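# Mobile arm robot pulls a curtain fully open

## Task

Pull the curtain until it is completely open, and keep the robot upright: tipping over or finishing with the robot leaning counts as failure.

## Robot and tools

Robot: TidyBot++, a wheeled base about 0.54 m long, 0.50 m wide and 0.38 m tall on four driven casters. On top sits one seven-joint arm with a two-finger gripper. The shoulder is 0.12 m ahead of the base centre and 0.68 m up. Cameras: base_camera, fixed on the base and looking forward; wrist_camera, on the hand and looking along it. The arm starts folded with the hand aimed at the floor, reaching about 0.08 m beyond the base front.

Frames: base frame has its origin on the floor below the base centre, x ahead, y to the left, z up, in metres. hand_pose is the midpoint between the finger pads, in the base frame; the hand's own z axis runs out along the fingers and the fingers close along its y axis. The odometry frame is where the base frame was when the scene began; base_odometry is measured there from wheel rotation only, so wheel slip looks like travel, and heading (rad, -3.142 to 3.142) is positive to the left.

move: one action per call. Arguments:
- base: an object with any of translate_m (forward positive), strafe_m (left positive), each -2 to 2 m, and rotate_rad (counter-clockwise seen from above positive), -6.3 to 6.3. These are offsets relative to where the base is when the command starts, along its axes at that moment, not positions to reach.
- joints: absolute targets keyed by name: joint_1_rad to joint_7_rad in radians, gripper_pos from 0 (open, about 85 mm gap) to 1 (closed, squeezing hard). joint_2_rad is limited to ±2.249, joint_4_rad to ±2.579, joint_6_rad to ±2.099; joints 1, 3, 5, 7 turn freely but take the short way, so send turns smaller than half a revolution. Signs: joint_1_rad positive turns the arm clockwise from above (opposite to rotate_rad); joint_2_rad positive leans the upper arm forward from vertical; joint_4_rad negative bends the forearm forward when joint_3_rad is 3.14; joint_6_rad negative bends the hand forward; joint_7_rad at 1.57 opens the fingers left and right with the hand down.
- target: one list of seven numbers, an absolute hand pose in the base frame: x, y, z in metres, then quaternion qw, qx, qy, qz, matching the hand_pose line. With target, joints may only carry gripper_pos. The controller chooses joint angles itself, may swing the elbow, may curve or overshoot, and does not avoid obstacles. An unreachable pose makes the arm search for up to 10 s and ends in time_out. To fine-tune, add (wanted position minus hand_pose) to the previous target's x, y, z. To hold still, resend hand_target, not hand_pose.
- speeds: caps for this action only: translate_m and strafe_m 0.05 to 0.5 m/s (give one of them if both move), rotate_rad 0.1 to 1.57 rad/s.
- min_time_s: 0.1 to 8 s, the shortest duration of arm motions.
- cameras: list of base_camera, wrist_camera or all; [] for none.
- blocking: true (default) returns once everything is at rest; false returns in about half a second while motion continues. A later move overrides only the parts it names.
A move with no action just reports state, images and the scene number. Unknown keys make a call invalid; out-of-range values get it refused, and then later robot calls in that reply are skipped. Any one action lasts 15 s at most; base moves time out after 14 s.

wait(seconds 0 to 10, cameras): lets time pass without new commands; ends early once earlier motions settle. stop(cameras): brakes all running motions; braked parts report stopped and may keep pressing on what they touch. zoom_image(camera, region [x0, y0, x1, y1] pixels, at most 504 by 504, origin top-left) enlarges part of the latest image of that camera. read_manual gives only licence texts. finished_scene(scene = current scene number) ends the scene for good; the curtain must stay open afterward. Make no further calls in the reply that ends scene 1.

Result lines: move is done, or the worst status among motions. base_status, joint_status, hand_status: done, moving, off_target (rested away from target, may still push), stopped, contact_stop or time_out (unrequested stop; target dropped), not_followed (a safety check withheld arm targets; 'joint command not followed' or 'pose unreachable' with a cause), torque_fault, limit_stop_at_motor_heat. on_its_own lists actions you did not order. joint_positions, hand_pose, hand_target, base_odometry, base_tilt (degrees, forward and right positive), motor_effort (percent of maximum, peak in brackets), pictures (order of images). Base done means the wheels turned enough, even if the base was blocked. Readings carry centimetre-level and about one-degree errors; trust images for where the hand really is.

Cautions: the robot can tip if the raised arm snags something above roughly 0.6 m while the base drives or turns, or if a raised hand is pushed or pulled sideways hard, or if a stretched arm swings sideways; backing off or retracting the arm rights a slight lean, so watch base_tilt. A torque sensor hitting its limit (104.5 N m joints 1-4, 51.3 N m joints 5-7) freezes the arm for 10 s. Hot motors (MOTOR HOT at 60 °C, fault at 75 °C) weaken the arm; avoid long stretched holds and pushing at unreachable poses. ARM HIT warns of hard self or base contact; nothing stops the arm hitting the base. Avoid slamming fixed objects, very hard pushing, yanking the gripper, or releasing moving parts. Thinking time passes in the scene, and faster completion is better.

Each tool is called after "Call:" as a command line: name --argument value for each argument, lists and objects as JSON in quotes; but a table of rows of numbers goes row by row, as --pt "numbers of a row", without its own name.

## Session

Call:
move --joints '{"joint_6_rad": 0.9, "joint_1_rad": 0}' --cameras '["all"]'

Call:
move --base '{"rotate_rad": 1.57}' --cameras '["all"]'

Call:
move --base '{"rotate_rad": 1.57}' --cameras '["all"]'

Call:
move --base '{"rotate_rad": 1.57}' --cameras '["all"]'

Scene clock: 2.30 s.
move: done
base_odometry: x=+0.000 y=+0.000 heading=+0.000
base_tilt: forward=+0.1 right=+0.3
base_status: not commanded
joint_positions: joint_1_rad=-0.014 joint_2_rad=-0.339 joint_3_rad=+3.100 joint_4_rad=-2.532 joint_5_rad=+0.004 joint_6_rad=+0.798 joint_7_rad=+1.562 gripper_pos=+0.000
joint_status: all done
motor_effort: joint_1_rad=+0(1) joint_2_rad=-6(7) joint_3_rad=+0(1) joint_4_rad=+17(17) joint_5_rad=+0(1) joint_6_rad=+9(10) joint_7_rad=-1(1)
hand_pose: x=+0.5398 y=+0.0283 z=+0.9494 quat_wxyz=(-0.019, +0.642, +0.021, +0.766) (m; base frame)
hand_target: x=+0.5330 y=+0.0226 z=+0.9802 quat_wxyz=(-0.015, +0.603, +0.017, +0.798) (m; base frame)
hand_status: not commanded
pictures: base_camera, wrist_camera
camera_calibration:
wrist_camera: T_world_to_cam=[[0.0541851, -0.998501, -0.00775344, 0.00732798], [0.181923, 0.0175066, -0.983157, 0.894523], [0.981819, 0.0518619, 0.182599, -0.5715], [0, 0, 0, 1]] pos_world=[0.397978, 0.021296, 0.983869]

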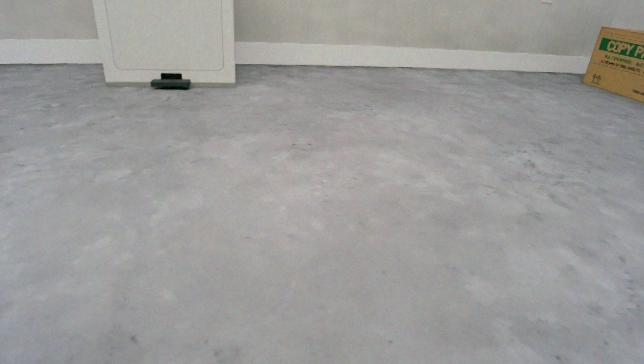

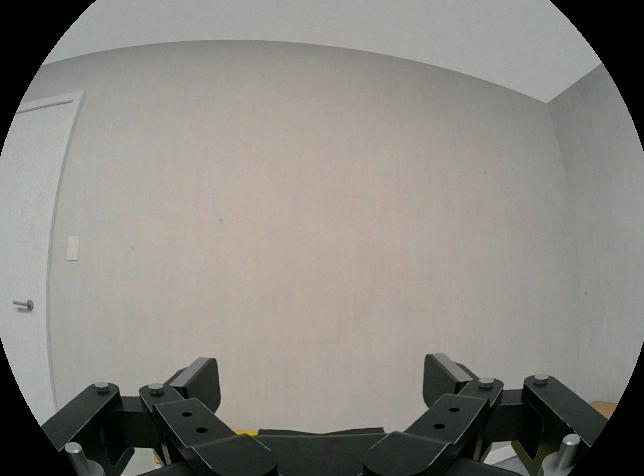

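Scene clock: 4.60 s.
move: done
base_odometry: x=+0.000 y=+0.000 heading=+1.569
base_tilt: forward=+0.0 right=+0.3
base_status: done
joint_positions: joint_1_rad=-0.013 joint_2_rad=-0.339 joint_3_rad=+3.100 joint_4_rad=-2.532 joint_5_rad=+0.004 joint_6_rad=+0.799 joint_7_rad=+1.562 gripper_pos=+0.000
joint_status: not commanded
motor_effort: joint_1_rad=+1(1) joint_2_rad=-6(7) joint_3_rad=+0(2) joint_4_rad=+16(17) joint_5_rad=-1(2) joint_6_rad=+9(10) joint_7_rad=-1(1)
hand_pose: x=+0.5398 y=+0.0278 z=+0.9494 quat_wxyz=(-0.019, +0.642, +0.021, +0.766) (m; base frame)
hand_target: x=+0.5330 y=+0.0226 z=+0.9802 quat_wxyz=(-0.015, +0.603, +0.017, +0.798) (m; base frame)
hand_status: not commanded
pictures: base_camera, wrist_camera
camera_calibration:
wrist_camera: T_world_to_cam=[[0.0529667, -0.998566, -0.00775198, 0.00750776], [0.182035, 0.0172879, -0.98314, 0.894453], [0.981864, 0.0506625, 0.18269, -0.571667], [0, 0, 0, 1]] pos_world=[0.398079, 0.0209959, 0.983869]

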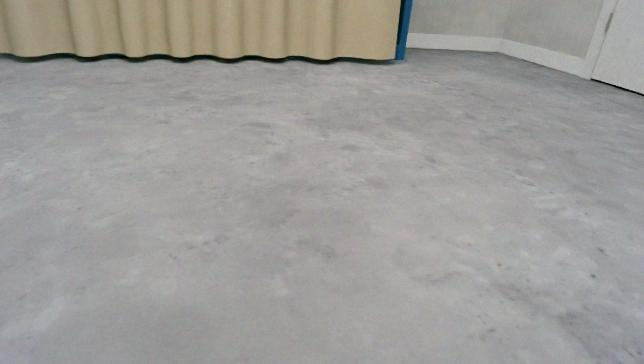

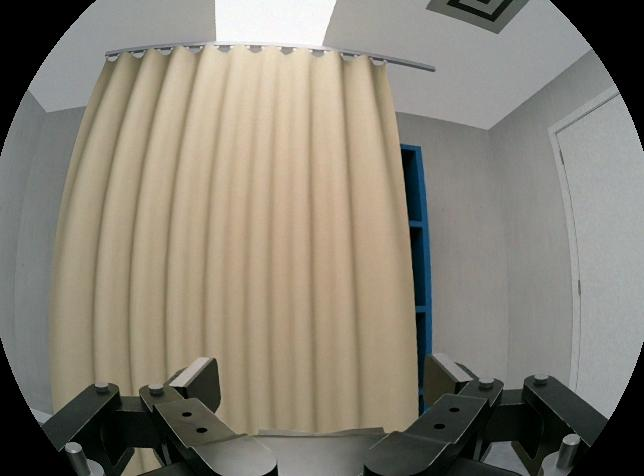

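Scene clock: 6.90 s.
move: done
base_odometry: x=+0.000 y=+0.000 heading=+3.138
base_tilt: forward=+0.0 right=+0.3
base_status: done
joint_positions: joint_1_rad=-0.011 joint_2_rad=-0.339 joint_3_rad=+3.100 joint_4_rad=-2.532 joint_5_rad=+0.004 joint_6_rad=+0.799 joint_7_rad=+1.562 gripper_pos=+0.000
joint_status: not commanded
motor_effort: joint_1_rad=+0(1) joint_2_rad=-6(8) joint_3_rad=+1(2) joint_4_rad=+16(17) joint_5_rad=+0(1) joint_6_rad=+9(10) joint_7_rad=-1(1)
hand_pose: x=+0.5398 y=+0.0272 z=+0.9494 quat_wxyz=(-0.018, +0.642, +0.021, +0.766) (m; base frame)
hand_target: x=+0.5330 y=+0.0226 z=+0.9802 quat_wxyz=(-0.015, +0.603, +0.017, +0.798) (m; base frame)
hand_status: not commanded
pictures: base_camera, wrist_camera
camera_calibration:
wrist_camera: T_world_to_cam=[[0.0516376, -0.998636, -0.00766825, 0.0075565], [0.182073, 0.0169639, -0.983139, 0.89445], [0.981928, 0.0493708, 0.182701, -0.571658], [0, 0, 0, 1]] pos_world=[0.398082, 0.020596, 0.983869]

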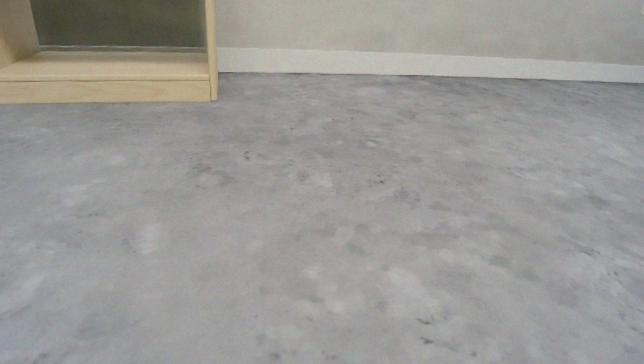

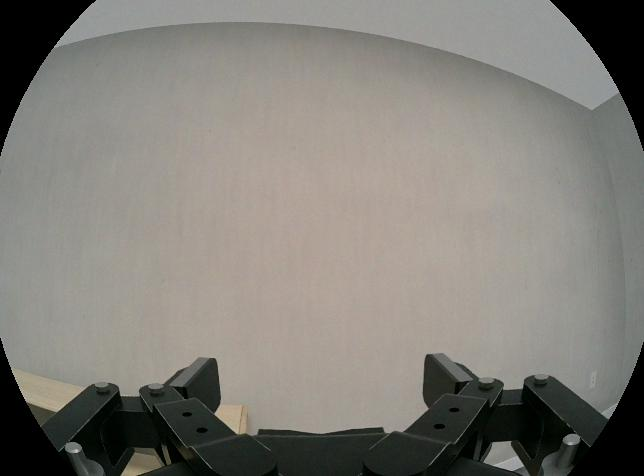

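Scene clock: 9.20 s.
move: done
base_odometry: x=+0.000 y=+0.000 heading=-1.576
base_tilt: forward=+0.0 right=+0.3
base_status: done
joint_positions: joint_1_rad=-0.010 joint_2_rad=-0.339 joint_3_rad=+3.100 joint_4_rad=-2.532 joint_5_rad=+0.004 joint_6_rad=+0.799 joint_7_rad=+1.562 gripper_pos=+0.000
joint_status: not commanded
motor_effort: joint_1_rad=+0(1) joint_2_rad=-6(8) joint_3_rad=+0(2) joint_4_rad=+16(17) joint_5_rad=-1(2) joint_6_rad=+7(10) joint_7_rad=-1(1)
hand_pose: x=+0.5399 y=+0.0270 z=+0.9494 quat_wxyz=(-0.018, +0.642, +0.021, +0.766) (m; base frame)
hand_target: x=+0.5330 y=+0.0226 z=+0.9802 quat_wxyz=(-0.015, +0.603, +0.017, +0.798) (m; base frame)
hand_status: not commanded
pictures: base_camera, wrist_camera
camera_calibration:
wrist_camera: T_world_to_cam=[[0.0510094, -0.998669, -0.00757227, 0.00761318], [0.182077, 0.0167545, -0.983142, 0.894457], [0.98196, 0.0487707, 0.182689, -0.571643], [0, 0, 0, 1]] pos_world=[0.398083, 0.0204963, 0.983869]

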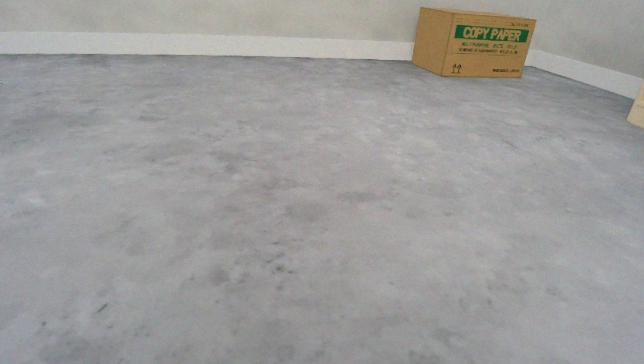

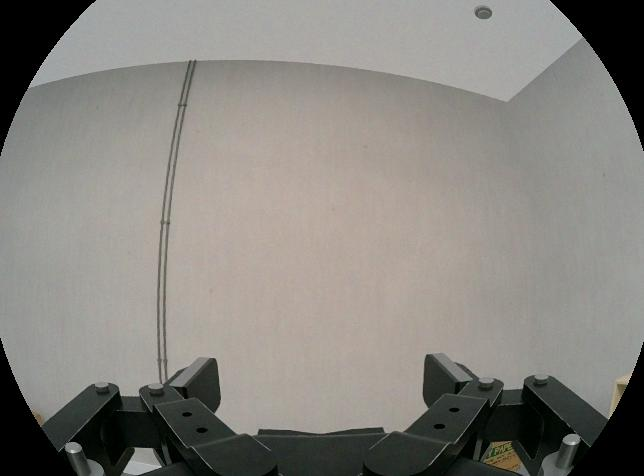

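Call:
move --base '{"rotate_rad": -2.907}'

Call:
move --base '{"translate_m": 0.9}'

Call:
move --base '{"strafe_m": -1.2}' --joints '{"joint_1_rad": -0.3, "joint_2_rad": 0.3, "joint_3_rad": 3.14, "joint_4_rad": -1.27, "joint_5_rad": -1.57, "joint_6_rad": -0.7, "joint_7_rad": 3.14, "gripper_pos": 0}' --cameras '["all"]'

Scene clock: 28.70 s.
move: done
base_odometry: x=+0.000 y=+0.000 heading=+1.802
base_tilt: forward=+0.1 right=+0.3
base_status: done
joint_positions: joint_1_rad=-0.009 joint_2_rad=-0.339 joint_3_rad=+3.099 joint_4_rad=-2.532 joint_5_rad=+0.004 joint_6_rad=+0.799 joint_7_rad=+1.562 gripper_pos=+0.000
joint_status: not commanded
motor_effort: joint_1_rad=+0(1) joint_2_rad=-6(8) joint_3_rad=+1(2) joint_4_rad=+17(17) joint_5_rad=+0(1) joint_6_rad=+9(10) joint_7_rad=-1(1)
hand_pose: x=+0.5399 y=+0.0269 z=+0.9494 quat_wxyz=(-0.018, +0.642, +0.021, +0.766) (m; base frame)
hand_target: x=+0.5330 y=+0.0226 z=+0.9802 quat_wxyz=(-0.015, +0.603, +0.017, +0.798) (m; base frame)
hand_status: not commanded
pictures: none

Scene clock: 31.80 s.
move: done
base_odometry: x=-0.206 y=+0.876 heading=+1.801
base_tilt: forward=+0.0 right=+0.3
base_status: done
joint_positions: joint_1_rad=-0.009 joint_2_rad=-0.339 joint_3_rad=+3.099 joint_4_rad=-2.532 joint_5_rad=+0.004 joint_6_rad=+0.802 joint_7_rad=+1.562 gripper_pos=+0.000
joint_status: not commanded
motor_effort: joint_1_rad=+1(1) joint_2_rad=-6(8) joint_3_rad=+1(1) joint_4_rad=+16(17) joint_5_rad=+0(1) joint_6_rad=+9(10) joint_7_rad=-1(1)
hand_pose: x=+0.5397 y=+0.0269 z=+0.9504 quat_wxyz=(-0.018, +0.641, +0.021, +0.767) (m; base frame)
hand_target: x=+0.5330 y=+0.0226 z=+0.9802 quat_wxyz=(-0.015, +0.603, +0.017, +0.798) (m; base frame)
hand_status: not commanded
pictures: none

Scene clock: 35.63 s.
move: done
base_odometry: x=+0.963 y=+1.150 heading=+1.801
base_tilt: forward=+0.1 right=+0.3
base_status: done
joint_positions: joint_1_rad=-0.287 joint_2_rad=+0.258 joint_3_rad=+3.130 joint_4_rad=-1.298 joint_5_rad=-1.504 joint_6_rad=-0.622 joint_7_rad=+3.092 gripper_pos=+0.000
joint_status: all done
motor_effort: joint_1_rad=+0(2) joint_2_rad=-28(28) joint_3_rad=-1(3) joint_4_rad=+18(20) joint_5_rad=-5(6) joint_6_rad=+1(11) joint_7_rad=-1(2)
hand_pose: x=+0.7107 y=+0.3708 z=+1.0863 quat_wxyz=(-0.306, +0.640, +0.321, +0.628) (m; base frame)
hand_target: x=+0.7054 y=+0.3933 z=+1.0845 quat_wxyz=(-0.340, +0.620, +0.339, +0.620) (m; base frame)
hand_status: not commanded
pictures: base_camera, wrist_camera
camera_calibration:
wrist_camera: T_world_to_cam=[[0.791457, -0.611217, -0.00325652, -0.331361], [-0.0126429, -0.0110439, -0.999859, 1.15901], [0.611095, 0.791386, -0.0164684, -0.576693], [0, 0, 0, 1]] pos_world=[0.629325, 0.266653, 1.14827]

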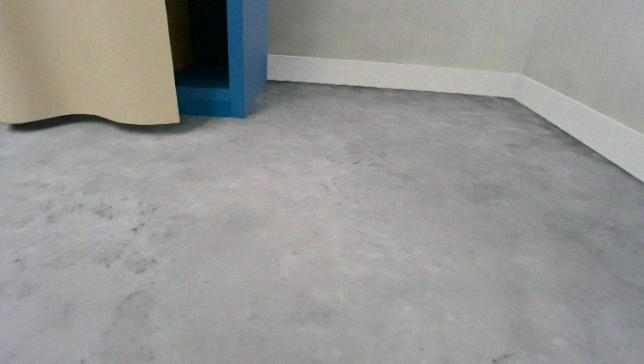

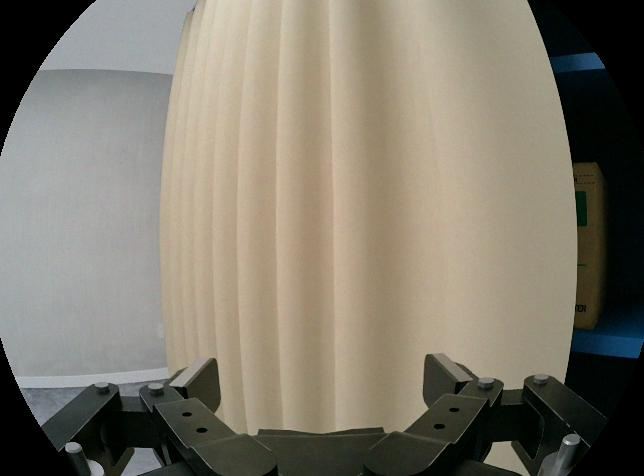

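Call:
move --base '{"translate_m": 0.3, "strafe_m": -0.3}' --joints '{"joint_1_rad": -0.55}' --cameras '["all"]'

Scene clock: 54.43 s.
move: done
base_odometry: x=+1.187 y=+1.511 heading=+1.801
base_tilt: forward=+0.1 right=+0.3
base_status: done
joint_positions: joint_1_rad=-0.540 joint_2_rad=+0.262 joint_3_rad=+3.140 joint_4_rad=-1.297 joint_5_rad=-1.505 joint_6_rad=-0.632 joint_7_rad=+3.093 gripper_pos=+0.000
joint_status: all done
motor_effort: joint_1_rad=+0(5) joint_2_rad=-28(29) joint_3_rad=-1(4) joint_4_rad=+18(19) joint_5_rad=-5(6) joint_6_rad=+1(3) joint_7_rad=-1(1)
hand_pose: x=+0.6019 y=+0.5057 z=+1.0833 quat_wxyz=(-0.382, +0.595, +0.400, +0.583) (m; base frame)
hand_target: x=+0.5899 y=+0.5261 z=+1.0845 quat_wxyz=(-0.414, +0.573, +0.414, +0.573) (m; base frame)
hand_status: not commanded
pictures: base_camera, wrist_camera
camera_calibration:
wrist_camera: T_world_to_cam=[[0.919515, -0.393032, -0.00432228, -0.349022], [-0.012176, -0.0174915, -0.999773, 1.15902], [0.392867, 0.919358, -0.0208693, -0.545484], [0, 0, 0, 1]] pos_world=[0.549346, 0.384591, 1.14586]

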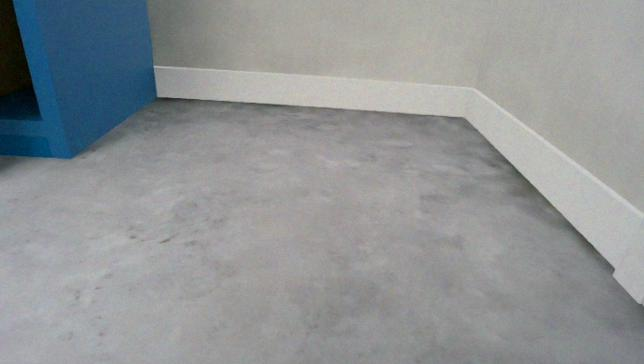

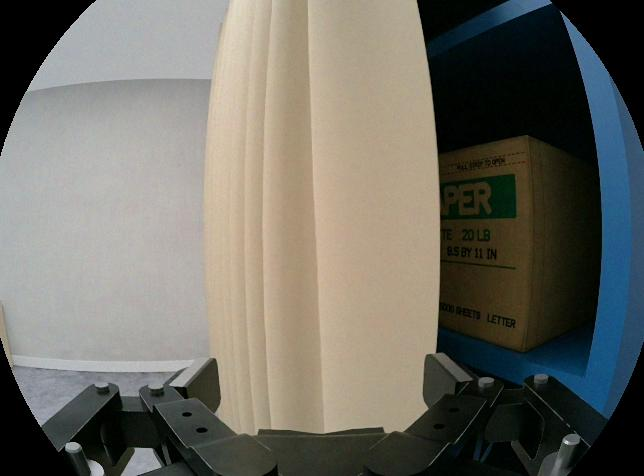

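Call:
move --base '{"translate_m": 0.175}'

Call:
move --base '{"strafe_m": 0.15}' --speeds '{"strafe_m": 0.15}' --cameras '["wrist_camera"]'

Scene clock: 71.03 s.
move: done
base_odometry: x=+1.147 y=+1.682 heading=+1.800
base_tilt: forward=+0.1 right=+0.3
base_status: done
joint_positions: joint_1_rad=-0.542 joint_2_rad=+0.273 joint_3_rad=+3.141 joint_4_rad=-1.296 joint_5_rad=-1.506 joint_6_rad=-0.632 joint_7_rad=+3.093 gripper_pos=+0.000
joint_status: not commanded
motor_effort: joint_1_rad=+0(2) joint_2_rad=-27(30) joint_3_rad=+0(2) joint_4_rad=+18(19) joint_5_rad=-6(7) joint_6_rad=+0(2) joint_7_rad=-1(1)
hand_pose: x=+0.6050 y=+0.5088 z=+1.0764 quat_wxyz=(-0.383, +0.599, +0.400, +0.579) (m; base frame)
hand_target: x=+0.5899 y=+0.5261 z=+1.0845 quat_wxyz=(-0.414, +0.573, +0.414, +0.573) (m; base frame)
hand_status: not commanded
pictures: none

Scene clock: 72.63 s.
move: done
base_odometry: x=+1.000 y=+1.647 heading=+1.800
base_tilt: forward=+0.1 right=+0.3
base_status: done
joint_positions: joint_1_rad=-0.545 joint_2_rad=+0.273 joint_3_rad=+3.141 joint_4_rad=-1.296 joint_5_rad=-1.506 joint_6_rad=-0.632 joint_7_rad=+3.093 gripper_pos=+0.000
joint_status: not commanded
motor_effort: joint_1_rad=+0(2) joint_2_rad=-27(30) joint_3_rad=-1(2) joint_4_rad=+18(19) joint_5_rad=-6(7) joint_6_rad=+1(2) joint_7_rad=-1(1)
hand_pose: x=+0.6036 y=+0.5102 z=+1.0765 quat_wxyz=(-0.384, +0.598, +0.401, +0.578) (m; base frame)
hand_target: x=+0.5899 y=+0.5261 z=+1.0845 quat_wxyz=(-0.414, +0.573, +0.414, +0.573) (m; base frame)
hand_status: not commanded
pictures: wrist_camera
camera_calibration:
wrist_camera: T_world_to_cam=[[0.921164, -0.389014, -0.0112005, -0.344463], [-0.0213118, -0.0216865, -0.999538, 1.15975], [0.388591, 0.920977, -0.0282675, -0.540783], [0, 0, 0, 1]] pos_world=[0.552167, 0.389198, 1.14007]

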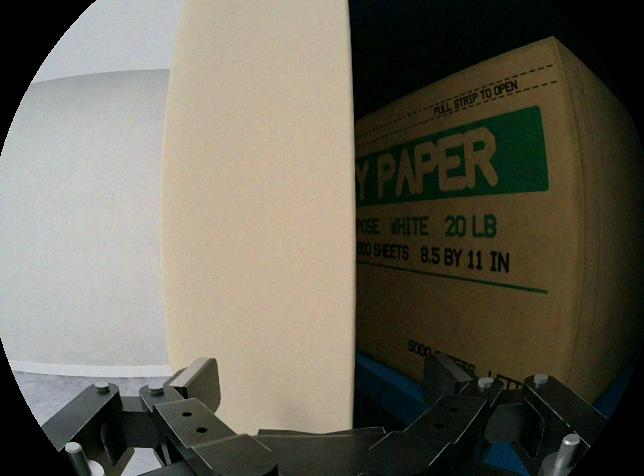

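Call:
move --base '{"strafe_m": 0.04}' --speeds '{"strafe_m": 0.15}'

Call:
move --joints '{"gripper_pos": 1.0}'

Call:
move --base '{"strafe_m": 0.3}' --speeds '{"strafe_m": 0.25}' --cameras '["all"]'

Scene clock: 85.23 s.
move: done
base_odometry: x=+0.961 y=+1.638 heading=+1.800
base_tilt: forward=+0.1 right=+0.3
base_status: done
joint_positions: joint_1_rad=-0.550 joint_2_rad=+0.275 joint_3_rad=+3.140 joint_4_rad=-1.296 joint_5_rad=-1.506 joint_6_rad=-0.632 joint_7_rad=+3.093 gripper_pos=+0.000
joint_status: not commanded
motor_effort: joint_1_rad=+0(3) joint_2_rad=-28(30) joint_3_rad=-1(3) joint_4_rad=+18(19) joint_5_rad=-6(6) joint_6_rad=+1(1) joint_7_rad=-1(1)
hand_pose: x=+0.6011 y=+0.5132 z=+1.0757 quat_wxyz=(-0.386, +0.597, +0.403, +0.577) (m; base frame)
hand_target: x=+0.5899 y=+0.5261 z=+1.0845 quat_wxyz=(-0.414, +0.573, +0.414, +0.573) (m; base frame)
hand_status: not commanded
pictures: none

Scene clock: 86.33 s.
move: done
base_odometry: x=+0.961 y=+1.638 heading=+1.800
base_tilt: forward=+0.0 right=+0.3
base_status: not commanded
joint_positions: joint_1_rad=-0.550 joint_2_rad=+0.275 joint_3_rad=+3.140 joint_4_rad=-1.296 joint_5_rad=-1.507 joint_6_rad=-0.632 joint_7_rad=+3.093 gripper_pos=+0.990
joint_status: all done
motor_effort: joint_1_rad=+0(1) joint_2_rad=-28(28) joint_3_rad=-1(1) joint_4_rad=+18(19) joint_5_rad=-6(6) joint_6_rad=+0(2) joint_7_rad=-1(1)
hand_pose: x=+0.6011 y=+0.5132 z=+1.0759 quat_wxyz=(-0.386, +0.597, +0.402, +0.577) (m; base frame)
hand_target: x=+0.5899 y=+0.5261 z=+1.0845 quat_wxyz=(-0.414, +0.573, +0.414, +0.573) (m; base frame)
hand_status: not commanded
pictures: none

Scene clock: 88.33 s.
move: done
base_odometry: x=+0.669 y=+1.570 heading=+1.800
base_tilt: forward=+0.0 right=+0.3
base_status: done
joint_positions: joint_1_rad=-0.549 joint_2_rad=+0.275 joint_3_rad=+3.141 joint_4_rad=-1.288 joint_5_rad=-1.514 joint_6_rad=-0.632 joint_7_rad=+3.093 gripper_pos=+0.990
joint_status: not commanded
motor_effort: joint_1_rad=-1(3) joint_2_rad=-26(29) joint_3_rad=-2(3) joint_4_rad=+16(19) joint_5_rad=-5(7) joint_6_rad=+0(2) joint_7_rad=-1(1)
hand_pose: x=+0.6017 y=+0.5127 z=+1.0817 quat_wxyz=(-0.388, +0.595, +0.400, +0.580) (m; base frame)
hand_target: x=+0.5899 y=+0.5261 z=+1.0845 quat_wxyz=(-0.414, +0.573, +0.414, +0.573) (m; base frame)
hand_status: not commanded
pictures: base_camera, wrist_camera
camera_calibration:
wrist_camera: T_world_to_cam=[[0.922978, -0.384613, -0.0135768, -0.342475], [-0.0194782, -0.0114521, -0.999745, 1.15879], [0.384359, 0.923007, -0.0180616, -0.551796], [0, 0, 0, 1]] pos_world=[0.550755, 0.390862, 1.14388]

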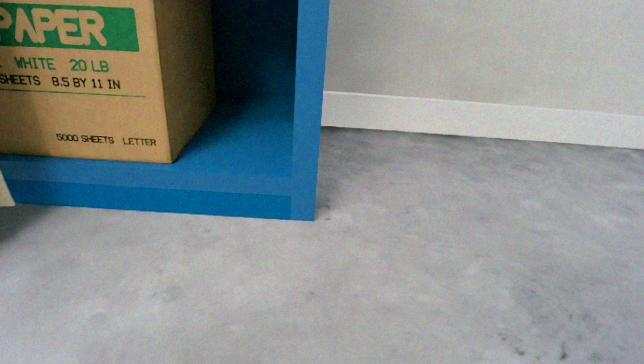

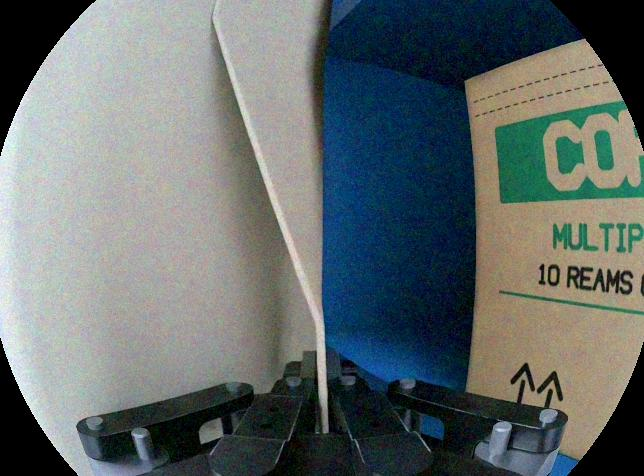

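Call:
move --base '{"strafe_m": 0.6}' --speeds '{"strafe_m": 0.25}' --cameras '["all"]'

Scene clock: 106.20 s.
move: done
base_odometry: x=+0.084 y=+1.434 heading=+1.800
base_tilt: forward=+0.1 right=+0.3
base_status: done
joint_positions: joint_1_rad=-0.547 joint_2_rad=+0.275 joint_3_rad=+3.141 joint_4_rad=-1.258 joint_5_rad=-1.537 joint_6_rad=-0.632 joint_7_rad=+3.096 gripper_pos=+0.990
joint_status: not commanded
motor_effort: joint_1_rad=-2(3) joint_2_rad=-20(26) joint_3_rad=-2(3) joint_4_rad=+12(17) joint_5_rad=-2(5) joint_6_rad=-1(2) joint_7_rad=-1(2)
hand_pose: x=+0.6028 y=+0.5115 z=+1.1027 quat_wxyz=(-0.394, +0.584, +0.392, +0.592) (m; base frame)
hand_target: x=+0.5899 y=+0.5261 z=+1.0845 quat_wxyz=(-0.414, +0.573, +0.414, +0.573) (m; base frame)
hand_status: not commanded
pictures: base_camera, wrist_camera
camera_calibration:
wrist_camera: T_world_to_cam=[[0.922363, -0.386135, -0.0121069, -0.34413], [-0.00365782, 0.0226083, -0.999738, 1.15285], [0.386307, 0.922165, 0.0194407, -0.592743], [0, 0, 0, 1]] pos_world=[0.550611, 0.387662, 1.15991]

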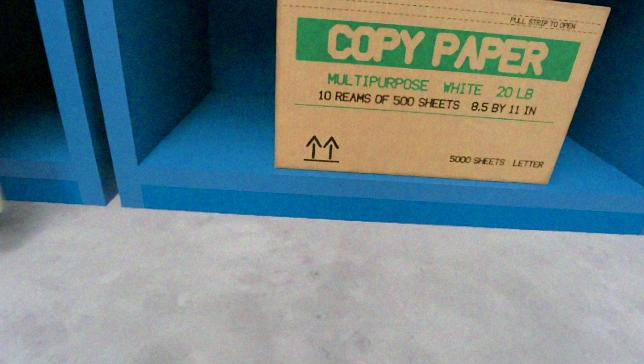

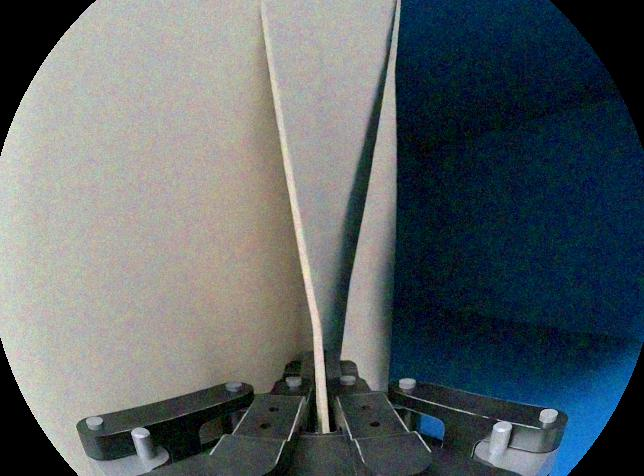

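Call:
move --base '{"strafe_m": 0.5}' --speeds '{"strafe_m": 0.25}' --cameras '["all"]'

Scene clock: 115.77 s.
move: done
base_odometry: x=-0.403 y=+1.321 heading=+1.799
base_tilt: forward=+0.0 right=+0.3
base_status: done
joint_positions: joint_1_rad=-0.539 joint_2_rad=+0.270 joint_3_rad=+3.142 joint_4_rad=-1.244 joint_5_rad=-1.550 joint_6_rad=-0.632 joint_7_rad=+3.096 gripper_pos=+0.990
joint_status: not commanded
motor_effort: joint_1_rad=-4(5) joint_2_rad=-17(20) joint_3_rad=-4(4) joint_4_rad=+10(13) joint_5_rad=-1(3) joint_6_rad=-2(3) joint_7_rad=-1(2)
hand_pose: x=+0.6052 y=+0.5064 z=+1.1155 quat_wxyz=(-0.396, +0.579, +0.386, +0.600) (m; base frame)
hand_target: x=+0.5899 y=+0.5261 z=+1.0845 quat_wxyz=(-0.414, +0.573, +0.414, +0.573) (m; base frame)
hand_status: not commanded
pictures: base_camera, wrist_camera
camera_calibration:
wrist_camera: T_world_to_cam=[[0.919365, -0.393241, -0.0113864, -0.343559], [0.00567747, 0.0422024, -0.999093, 1.14951], [0.393365, 0.918466, 0.0410321, -0.615621], [0, 0, 0, 1]] pos_world=[0.551493, 0.381814, 1.16982]

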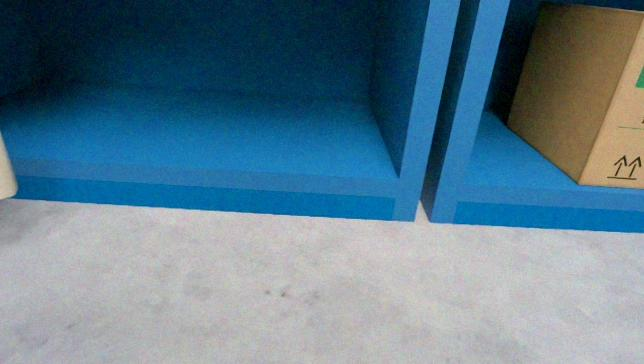

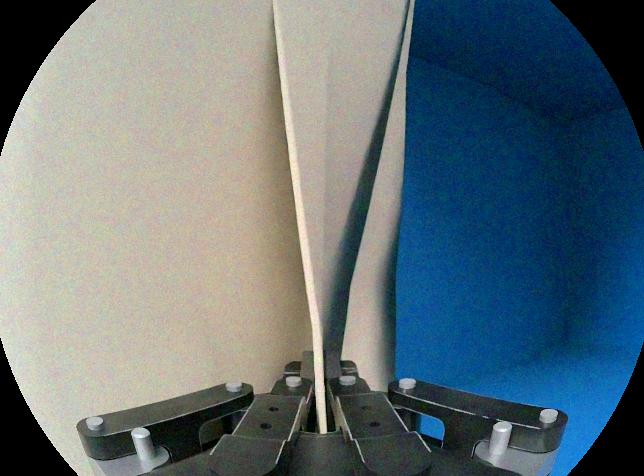

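Call:
move --base '{"strafe_m": 0.2}' --speeds '{"strafe_m": 0.15}' --cameras '["all"]'

Scene clock: 123.13 s.
move: done
base_odometry: x=-0.598 y=+1.276 heading=+1.799
base_tilt: forward=+0.1 right=+0.3
base_status: done
joint_positions: joint_1_rad=-0.532 joint_2_rad=+0.263 joint_3_rad=+3.147 joint_4_rad=-1.240 joint_5_rad=-1.554 joint_6_rad=-0.632 joint_7_rad=+3.096 gripper_pos=+0.990
joint_status: not commanded
motor_effort: joint_1_rad=-5(6) joint_2_rad=-16(17) joint_3_rad=-4(5) joint_4_rad=+10(12) joint_5_rad=+0(1) joint_6_rad=-2(3) joint_7_rad=-1(1)
hand_pose: x=+0.6080 y=+0.4993 z=+1.1231 quat_wxyz=(-0.393, +0.577, +0.382, +0.606) (m; base frame)
hand_target: x=+0.5899 y=+0.5261 z=+1.0845 quat_wxyz=(-0.414, +0.573, +0.414, +0.573) (m; base frame)
hand_status: not commanded
pictures: base_camera, wrist_camera
camera_calibration:
wrist_camera: T_world_to_cam=[[0.914769, -0.403917, -0.00699075, -0.34561], [0.0145059, 0.050136, -0.998637, 1.1476], [0.403717, 0.913421, 0.0517221, -0.626369], [0, 0, 0, 1]] pos_world=[0.552382, 0.375005, 1.17602]

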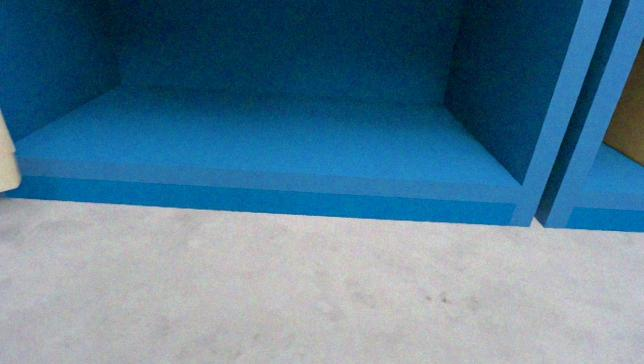

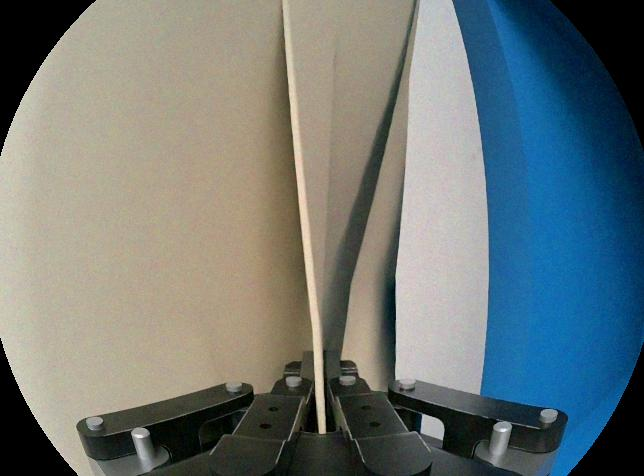

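Call:
move --base '{"strafe_m": 0.15}' --speeds '{"strafe_m": 0.15}' --cameras '["wrist_camera"]'

Scene clock: 134.80 s.
move: done
base_odometry: x=-0.744 y=+1.242 heading=+1.799
base_tilt: forward=+0.0 right=+0.3
base_status: done
joint_positions: joint_1_rad=-0.526 joint_2_rad=+0.257 joint_3_rad=+3.151 joint_4_rad=-1.239 joint_5_rad=-1.555 joint_6_rad=-0.632 joint_7_rad=+3.096 gripper_pos=+0.990
joint_status: not commanded
motor_effort: joint_1_rad=-5(7) joint_2_rad=-17(18) joint_3_rad=-5(6) joint_4_rad=+11(12) joint_5_rad=-1(1) joint_6_rad=-2(4) joint_7_rad=-1(1)
hand_pose: x=+0.6104 y=+0.4932 z=+1.1285 quat_wxyz=(-0.390, +0.576, +0.379, +0.611) (m; base frame)
hand_target: x=+0.5899 y=+0.5261 z=+1.0845 quat_wxyz=(-0.414, +0.573, +0.414, +0.573) (m; base frame)
hand_status: not commanded
pictures: wrist_camera
camera_calibration:
wrist_camera: T_world_to_cam=[[0.910594, -0.413297, -0.00221981, -0.348463], [0.022125, 0.0541086, -0.99829, 1.14617], [0.41271, 0.908987, 0.0584151, -0.632949], [0, 0, 0, 1]] pos_world=[0.553173, 0.369306, 1.18041]

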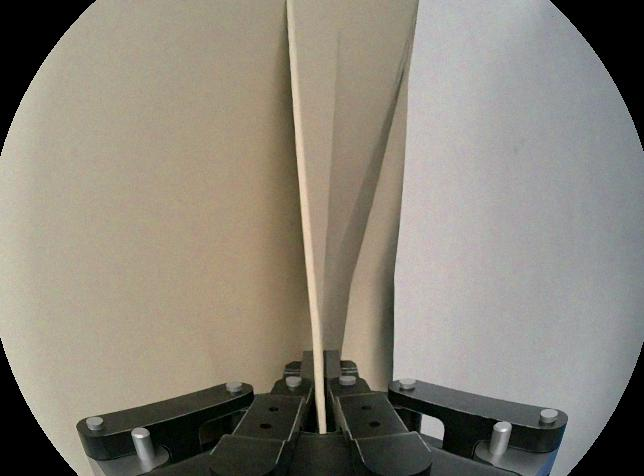

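Call:
move --base '{"strafe_m": 0.2}' --speeds '{"strafe_m": 0.15}' --cameras '["all"]'

Scene clock: 145.80 s.
move: done
base_odometry: x=-0.939 y=+1.197 heading=+1.799
base_tilt: forward=+0.0 right=+0.3
base_status: done
joint_positions: joint_1_rad=-0.507 joint_2_rad=+0.212 joint_3_rad=+3.170 joint_4_rad=-1.211 joint_5_rad=-1.576 joint_6_rad=-0.632 joint_7_rad=+3.096 gripper_pos=+0.990
joint_status: not commanded
motor_effort: joint_1_rad=-10(11) joint_2_rad=-7(17) joint_3_rad=-9(9) joint_4_rad=+8(12) joint_5_rad=+2(4) joint_6_rad=-6(7) joint_7_rad=-1(1)
hand_pose: x=+0.6074 y=+0.4653 z=+1.1766 quat_wxyz=(-0.383, +0.555, +0.364, +0.642) (m; base frame)
hand_target: x=+0.5899 y=+0.5261 z=+1.0845 quat_wxyz=(-0.414, +0.573, +0.414, +0.573) (m; base frame)
hand_status: not commanded
pictures: base_camera, wrist_camera
camera_calibration:
wrist_camera: T_world_to_cam=[[0.894796, -0.445714, 0.026078, -0.36585], [0.0796639, 0.101913, -0.991598, 1.13071], [0.439311, 0.889355, 0.126699, -0.696464], [0, 0, 0, 1]] pos_world=[0.543249, 0.341105, 1.219]

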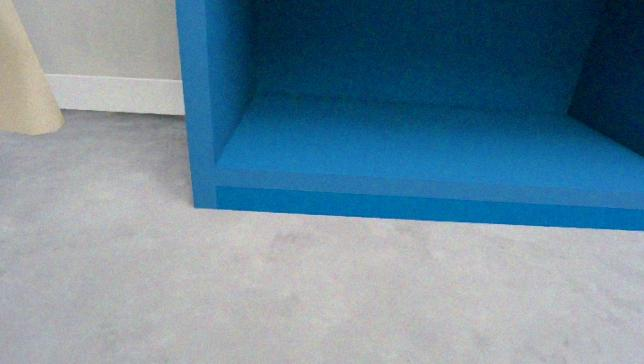

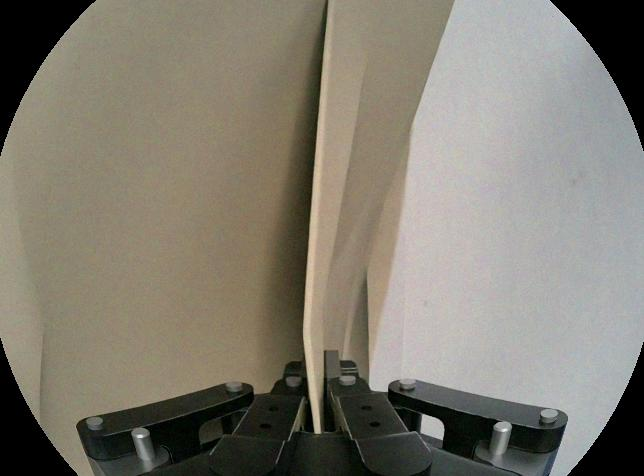

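Call:
move --base '{"strafe_m": 0.15}' --speeds '{"strafe_m": 0.15}' --cameras '["wrist_camera"]'

Scene clock: 156.20 s.
move: done
base_odometry: x=-1.084 y=+1.163 heading=+1.798
base_tilt: forward=+0.0 right=+0.3
base_status: done
joint_positions: joint_1_rad=-0.478 joint_2_rad=+0.166 joint_3_rad=+3.199 joint_4_rad=-1.184 joint_5_rad=-1.601 joint_6_rad=-0.632 joint_7_rad=+3.096 gripper_pos=+0.990
joint_status: not commanded
motor_effort: joint_1_rad=-15(17) joint_2_rad=+2(8) joint_3_rad=-12(14) joint_4_rad=+0(7) joint_5_rad=+8(8) joint_6_rad=-11(11) joint_7_rad=+0(1)
hand_pose: x=+0.6077 y=+0.4271 z=+1.2247 quat_wxyz=(-0.369, +0.536, +0.343, +0.677) (m; base frame)
hand_target: x=+0.5899 y=+0.5261 z=+1.0845 quat_wxyz=(-0.414, +0.573, +0.414, +0.573) (m; base frame)
hand_status: not commanded
pictures: wrist_camera
camera_calibration:
wrist_camera: T_world_to_cam=[[0.867914, -0.493964, 0.0521955, -0.379403], [0.142141, 0.146302, -0.978975, 1.10983], [0.475942, 0.857085, 0.197191, -0.763536], [0, 0, 0, 1]] pos_world=[0.534935, 0.304632, 1.25686]

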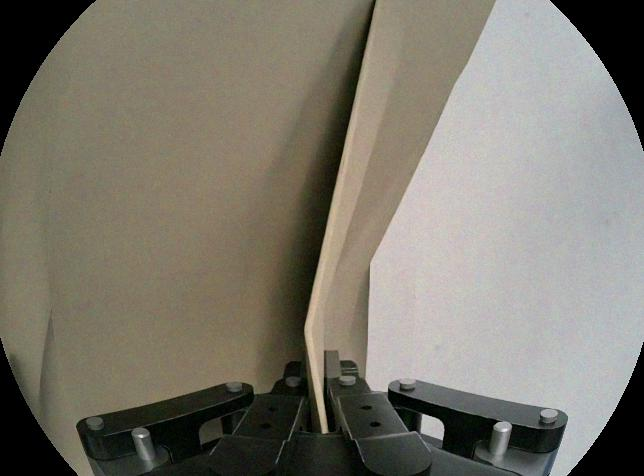

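Call:
move --base '{"strafe_m": -0.35}' --speeds '{"strafe_m": 0.3}'

Call:
move --joints '{"gripper_pos": 0}' --cameras '["wrist_camera"]'

Call:
move --base '{"strafe_m": -0.25}' --speeds '{"strafe_m": 0.3}'

Call:
move --base '{"translate_m": -0.9}' --joints '{"joint_1_rad": 0, "joint_2_rad": -0.33, "joint_3_rad": 3.14, "joint_4_rad": -2.4, "joint_5_rad": 0, "joint_6_rad": 1.0, "joint_7_rad": 1.57}' --cameras '["all"]'

Scene clock: 166.97 s.
move: done
base_odometry: x=-0.743 y=+1.242 heading=+1.797
base_tilt: forward=+0.0 right=+0.3
base_status: done
joint_positions: joint_1_rad=-0.521 joint_2_rad=+0.263 joint_3_rad=+3.167 joint_4_rad=-1.239 joint_5_rad=-1.602 joint_6_rad=-0.632 joint_7_rad=+3.098 gripper_pos=+0.990
joint_status: not commanded
motor_effort: joint_1_rad=-2(15) joint_2_rad=-27(29) joint_3_rad=-2(12) joint_4_rad=+18(20) joint_5_rad=-6(7) joint_6_rad=+0(10) joint_7_rad=-2(2)
hand_pose: x=+0.6214 y=+0.4861 z=+1.1317 quat_wxyz=(-0.399, +0.580, +0.359, +0.613) (m; base frame)
hand_target: x=+0.5899 y=+0.5261 z=+1.0845 quat_wxyz=(-0.414, +0.573, +0.414, +0.573) (m; base frame)
hand_status: not commanded
pictures: none

Scene clock: 168.07 s.
move: done
base_odometry: x=-0.743 y=+1.242 heading=+1.797
base_tilt: forward=+0.1 right=+0.3
base_status: not commanded
joint_positions: joint_1_rad=-0.521 joint_2_rad=+0.263 joint_3_rad=+3.167 joint_4_rad=-1.239 joint_5_rad=-1.602 joint_6_rad=-0.632 joint_7_rad=+3.098 gripper_pos=+0.000
joint_status: all done
motor_effort: joint_1_rad=-2(3) joint_2_rad=-28(28) joint_3_rad=-3(3) joint_4_rad=+19(19) joint_5_rad=-5(6) joint_6_rad=-1(2) joint_7_rad=-1(1)
hand_pose: x=+0.6214 y=+0.4862 z=+1.1317 quat_wxyz=(-0.399, +0.580, +0.359, +0.613) (m; base frame)
hand_target: x=+0.5899 y=+0.5261 z=+1.0845 quat_wxyz=(-0.414, +0.573, +0.414, +0.573) (m; base frame)
hand_status: not commanded
pictures: wrist_camera
camera_calibration:
wrist_camera: T_world_to_cam=[[0.90316, -0.427585, -0.0383851, -0.308896], [-0.00126915, 0.0867528, -0.996229, 1.14588], [0.429302, 0.899803, 0.077809, -0.659049], [0, 0, 0, 1]] pos_world=[0.563368, 0.361527, 1.18098]

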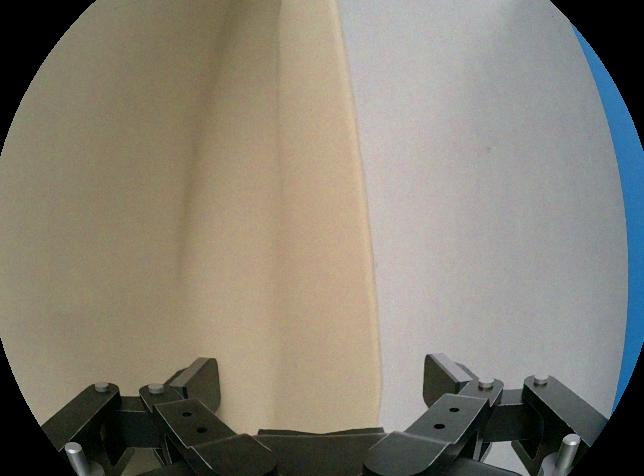

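Scene clock: 169.80 s.
move: done
base_odometry: x=-0.499 y=+1.298 heading=+1.797
base_tilt: forward=+0.1 right=+0.3
base_status: done
joint_positions: joint_1_rad=-0.533 joint_2_rad=+0.269 joint_3_rad=+3.158 joint_4_rad=-1.239 joint_5_rad=-1.602 joint_6_rad=-0.632 joint_7_rad=+3.098 gripper_pos=+0.000
joint_status: not commanded
motor_effort: joint_1_rad=+0(2) joint_2_rad=-27(30) joint_3_rad=-1(3) joint_4_rad=+18(19) joint_5_rad=-6(7) joint_6_rad=+1(2) joint_7_rad=-1(1)
hand_pose: x=+0.6144 y=+0.4963 z=+1.1283 quat_wxyz=(-0.406, +0.578, +0.364, +0.607) (m; base frame)
hand_target: x=+0.5899 y=+0.5261 z=+1.0845 quat_wxyz=(-0.414, +0.573, +0.414, +0.573) (m; base frame)
hand_status: not commanded
pictures: none

Scene clock: 172.87 s.
move: done
base_odometry: x=-0.298 y=+0.421 heading=+1.797
base_tilt: forward=+0.0 right=+0.3
base_status: done
joint_positions: joint_1_rad=-0.018 joint_2_rad=-0.313 joint_3_rad=+3.153 joint_4_rad=-2.363 joint_5_rad=-0.057 joint_6_rad=+0.899 joint_7_rad=+1.618 gripper_pos=+0.000
joint_status: all done
motor_effort: joint_1_rad=+0(1) joint_2_rad=-7(32) joint_3_rad=+0(3) joint_4_rad=+17(20) joint_5_rad=+0(6) joint_6_rad=+9(10) joint_7_rad=-1(2)
hand_pose: x=+0.5527 y=-0.0105 z=+1.0639 quat_wxyz=(+0.013, +0.545, -0.015, +0.839) (m; base frame)
hand_target: x=+0.5317 y=+0.0022 z=+1.0788 quat_wxyz=(-0.001, +0.510, +0.000, +0.860) (m; base frame)
hand_status: not commanded
pictures: base_camera, wrist_camera
camera_calibration:
wrist_camera: T_world_to_cam=[[-0.0363044, -0.998983, -0.0267324, 0.0390447], [0.414724, 0.00927695, -0.9099, 0.798695], [0.909223, -0.0441199, 0.413965, -0.810152], [0, 0, 0, 1]] pos_world=[0.406788, -0.00414826, 1.06315]

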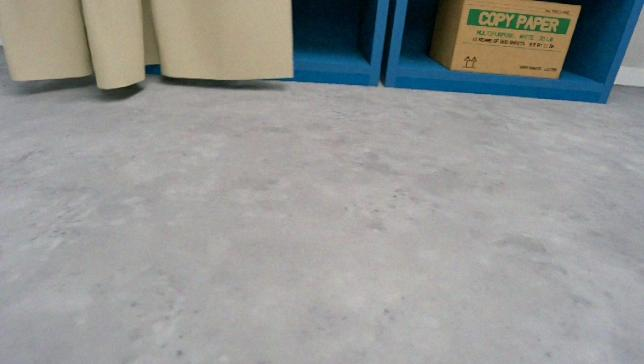

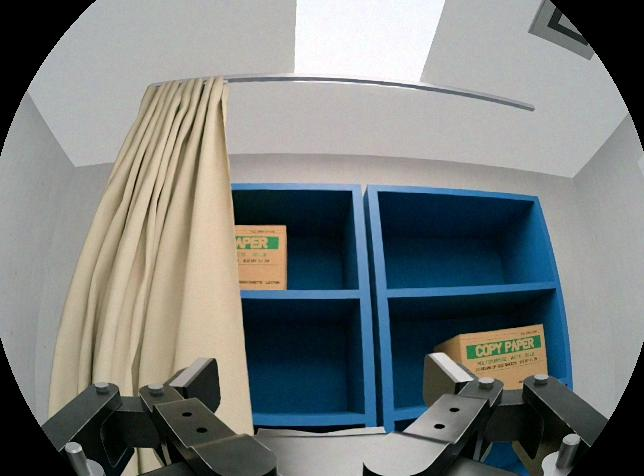

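Call:
zoom_image --camera "wrist_camera" --region '[130, 60, 270, 150]'

Scaled by 3.600.

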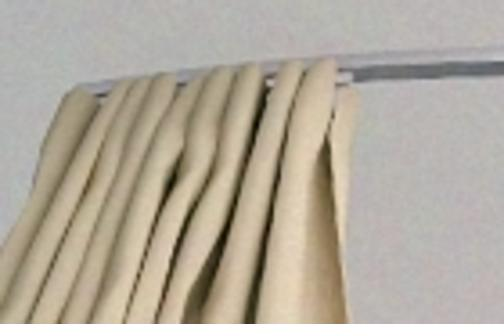

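Call:
finished_scene --scene 2

The scene is finished: the task was done.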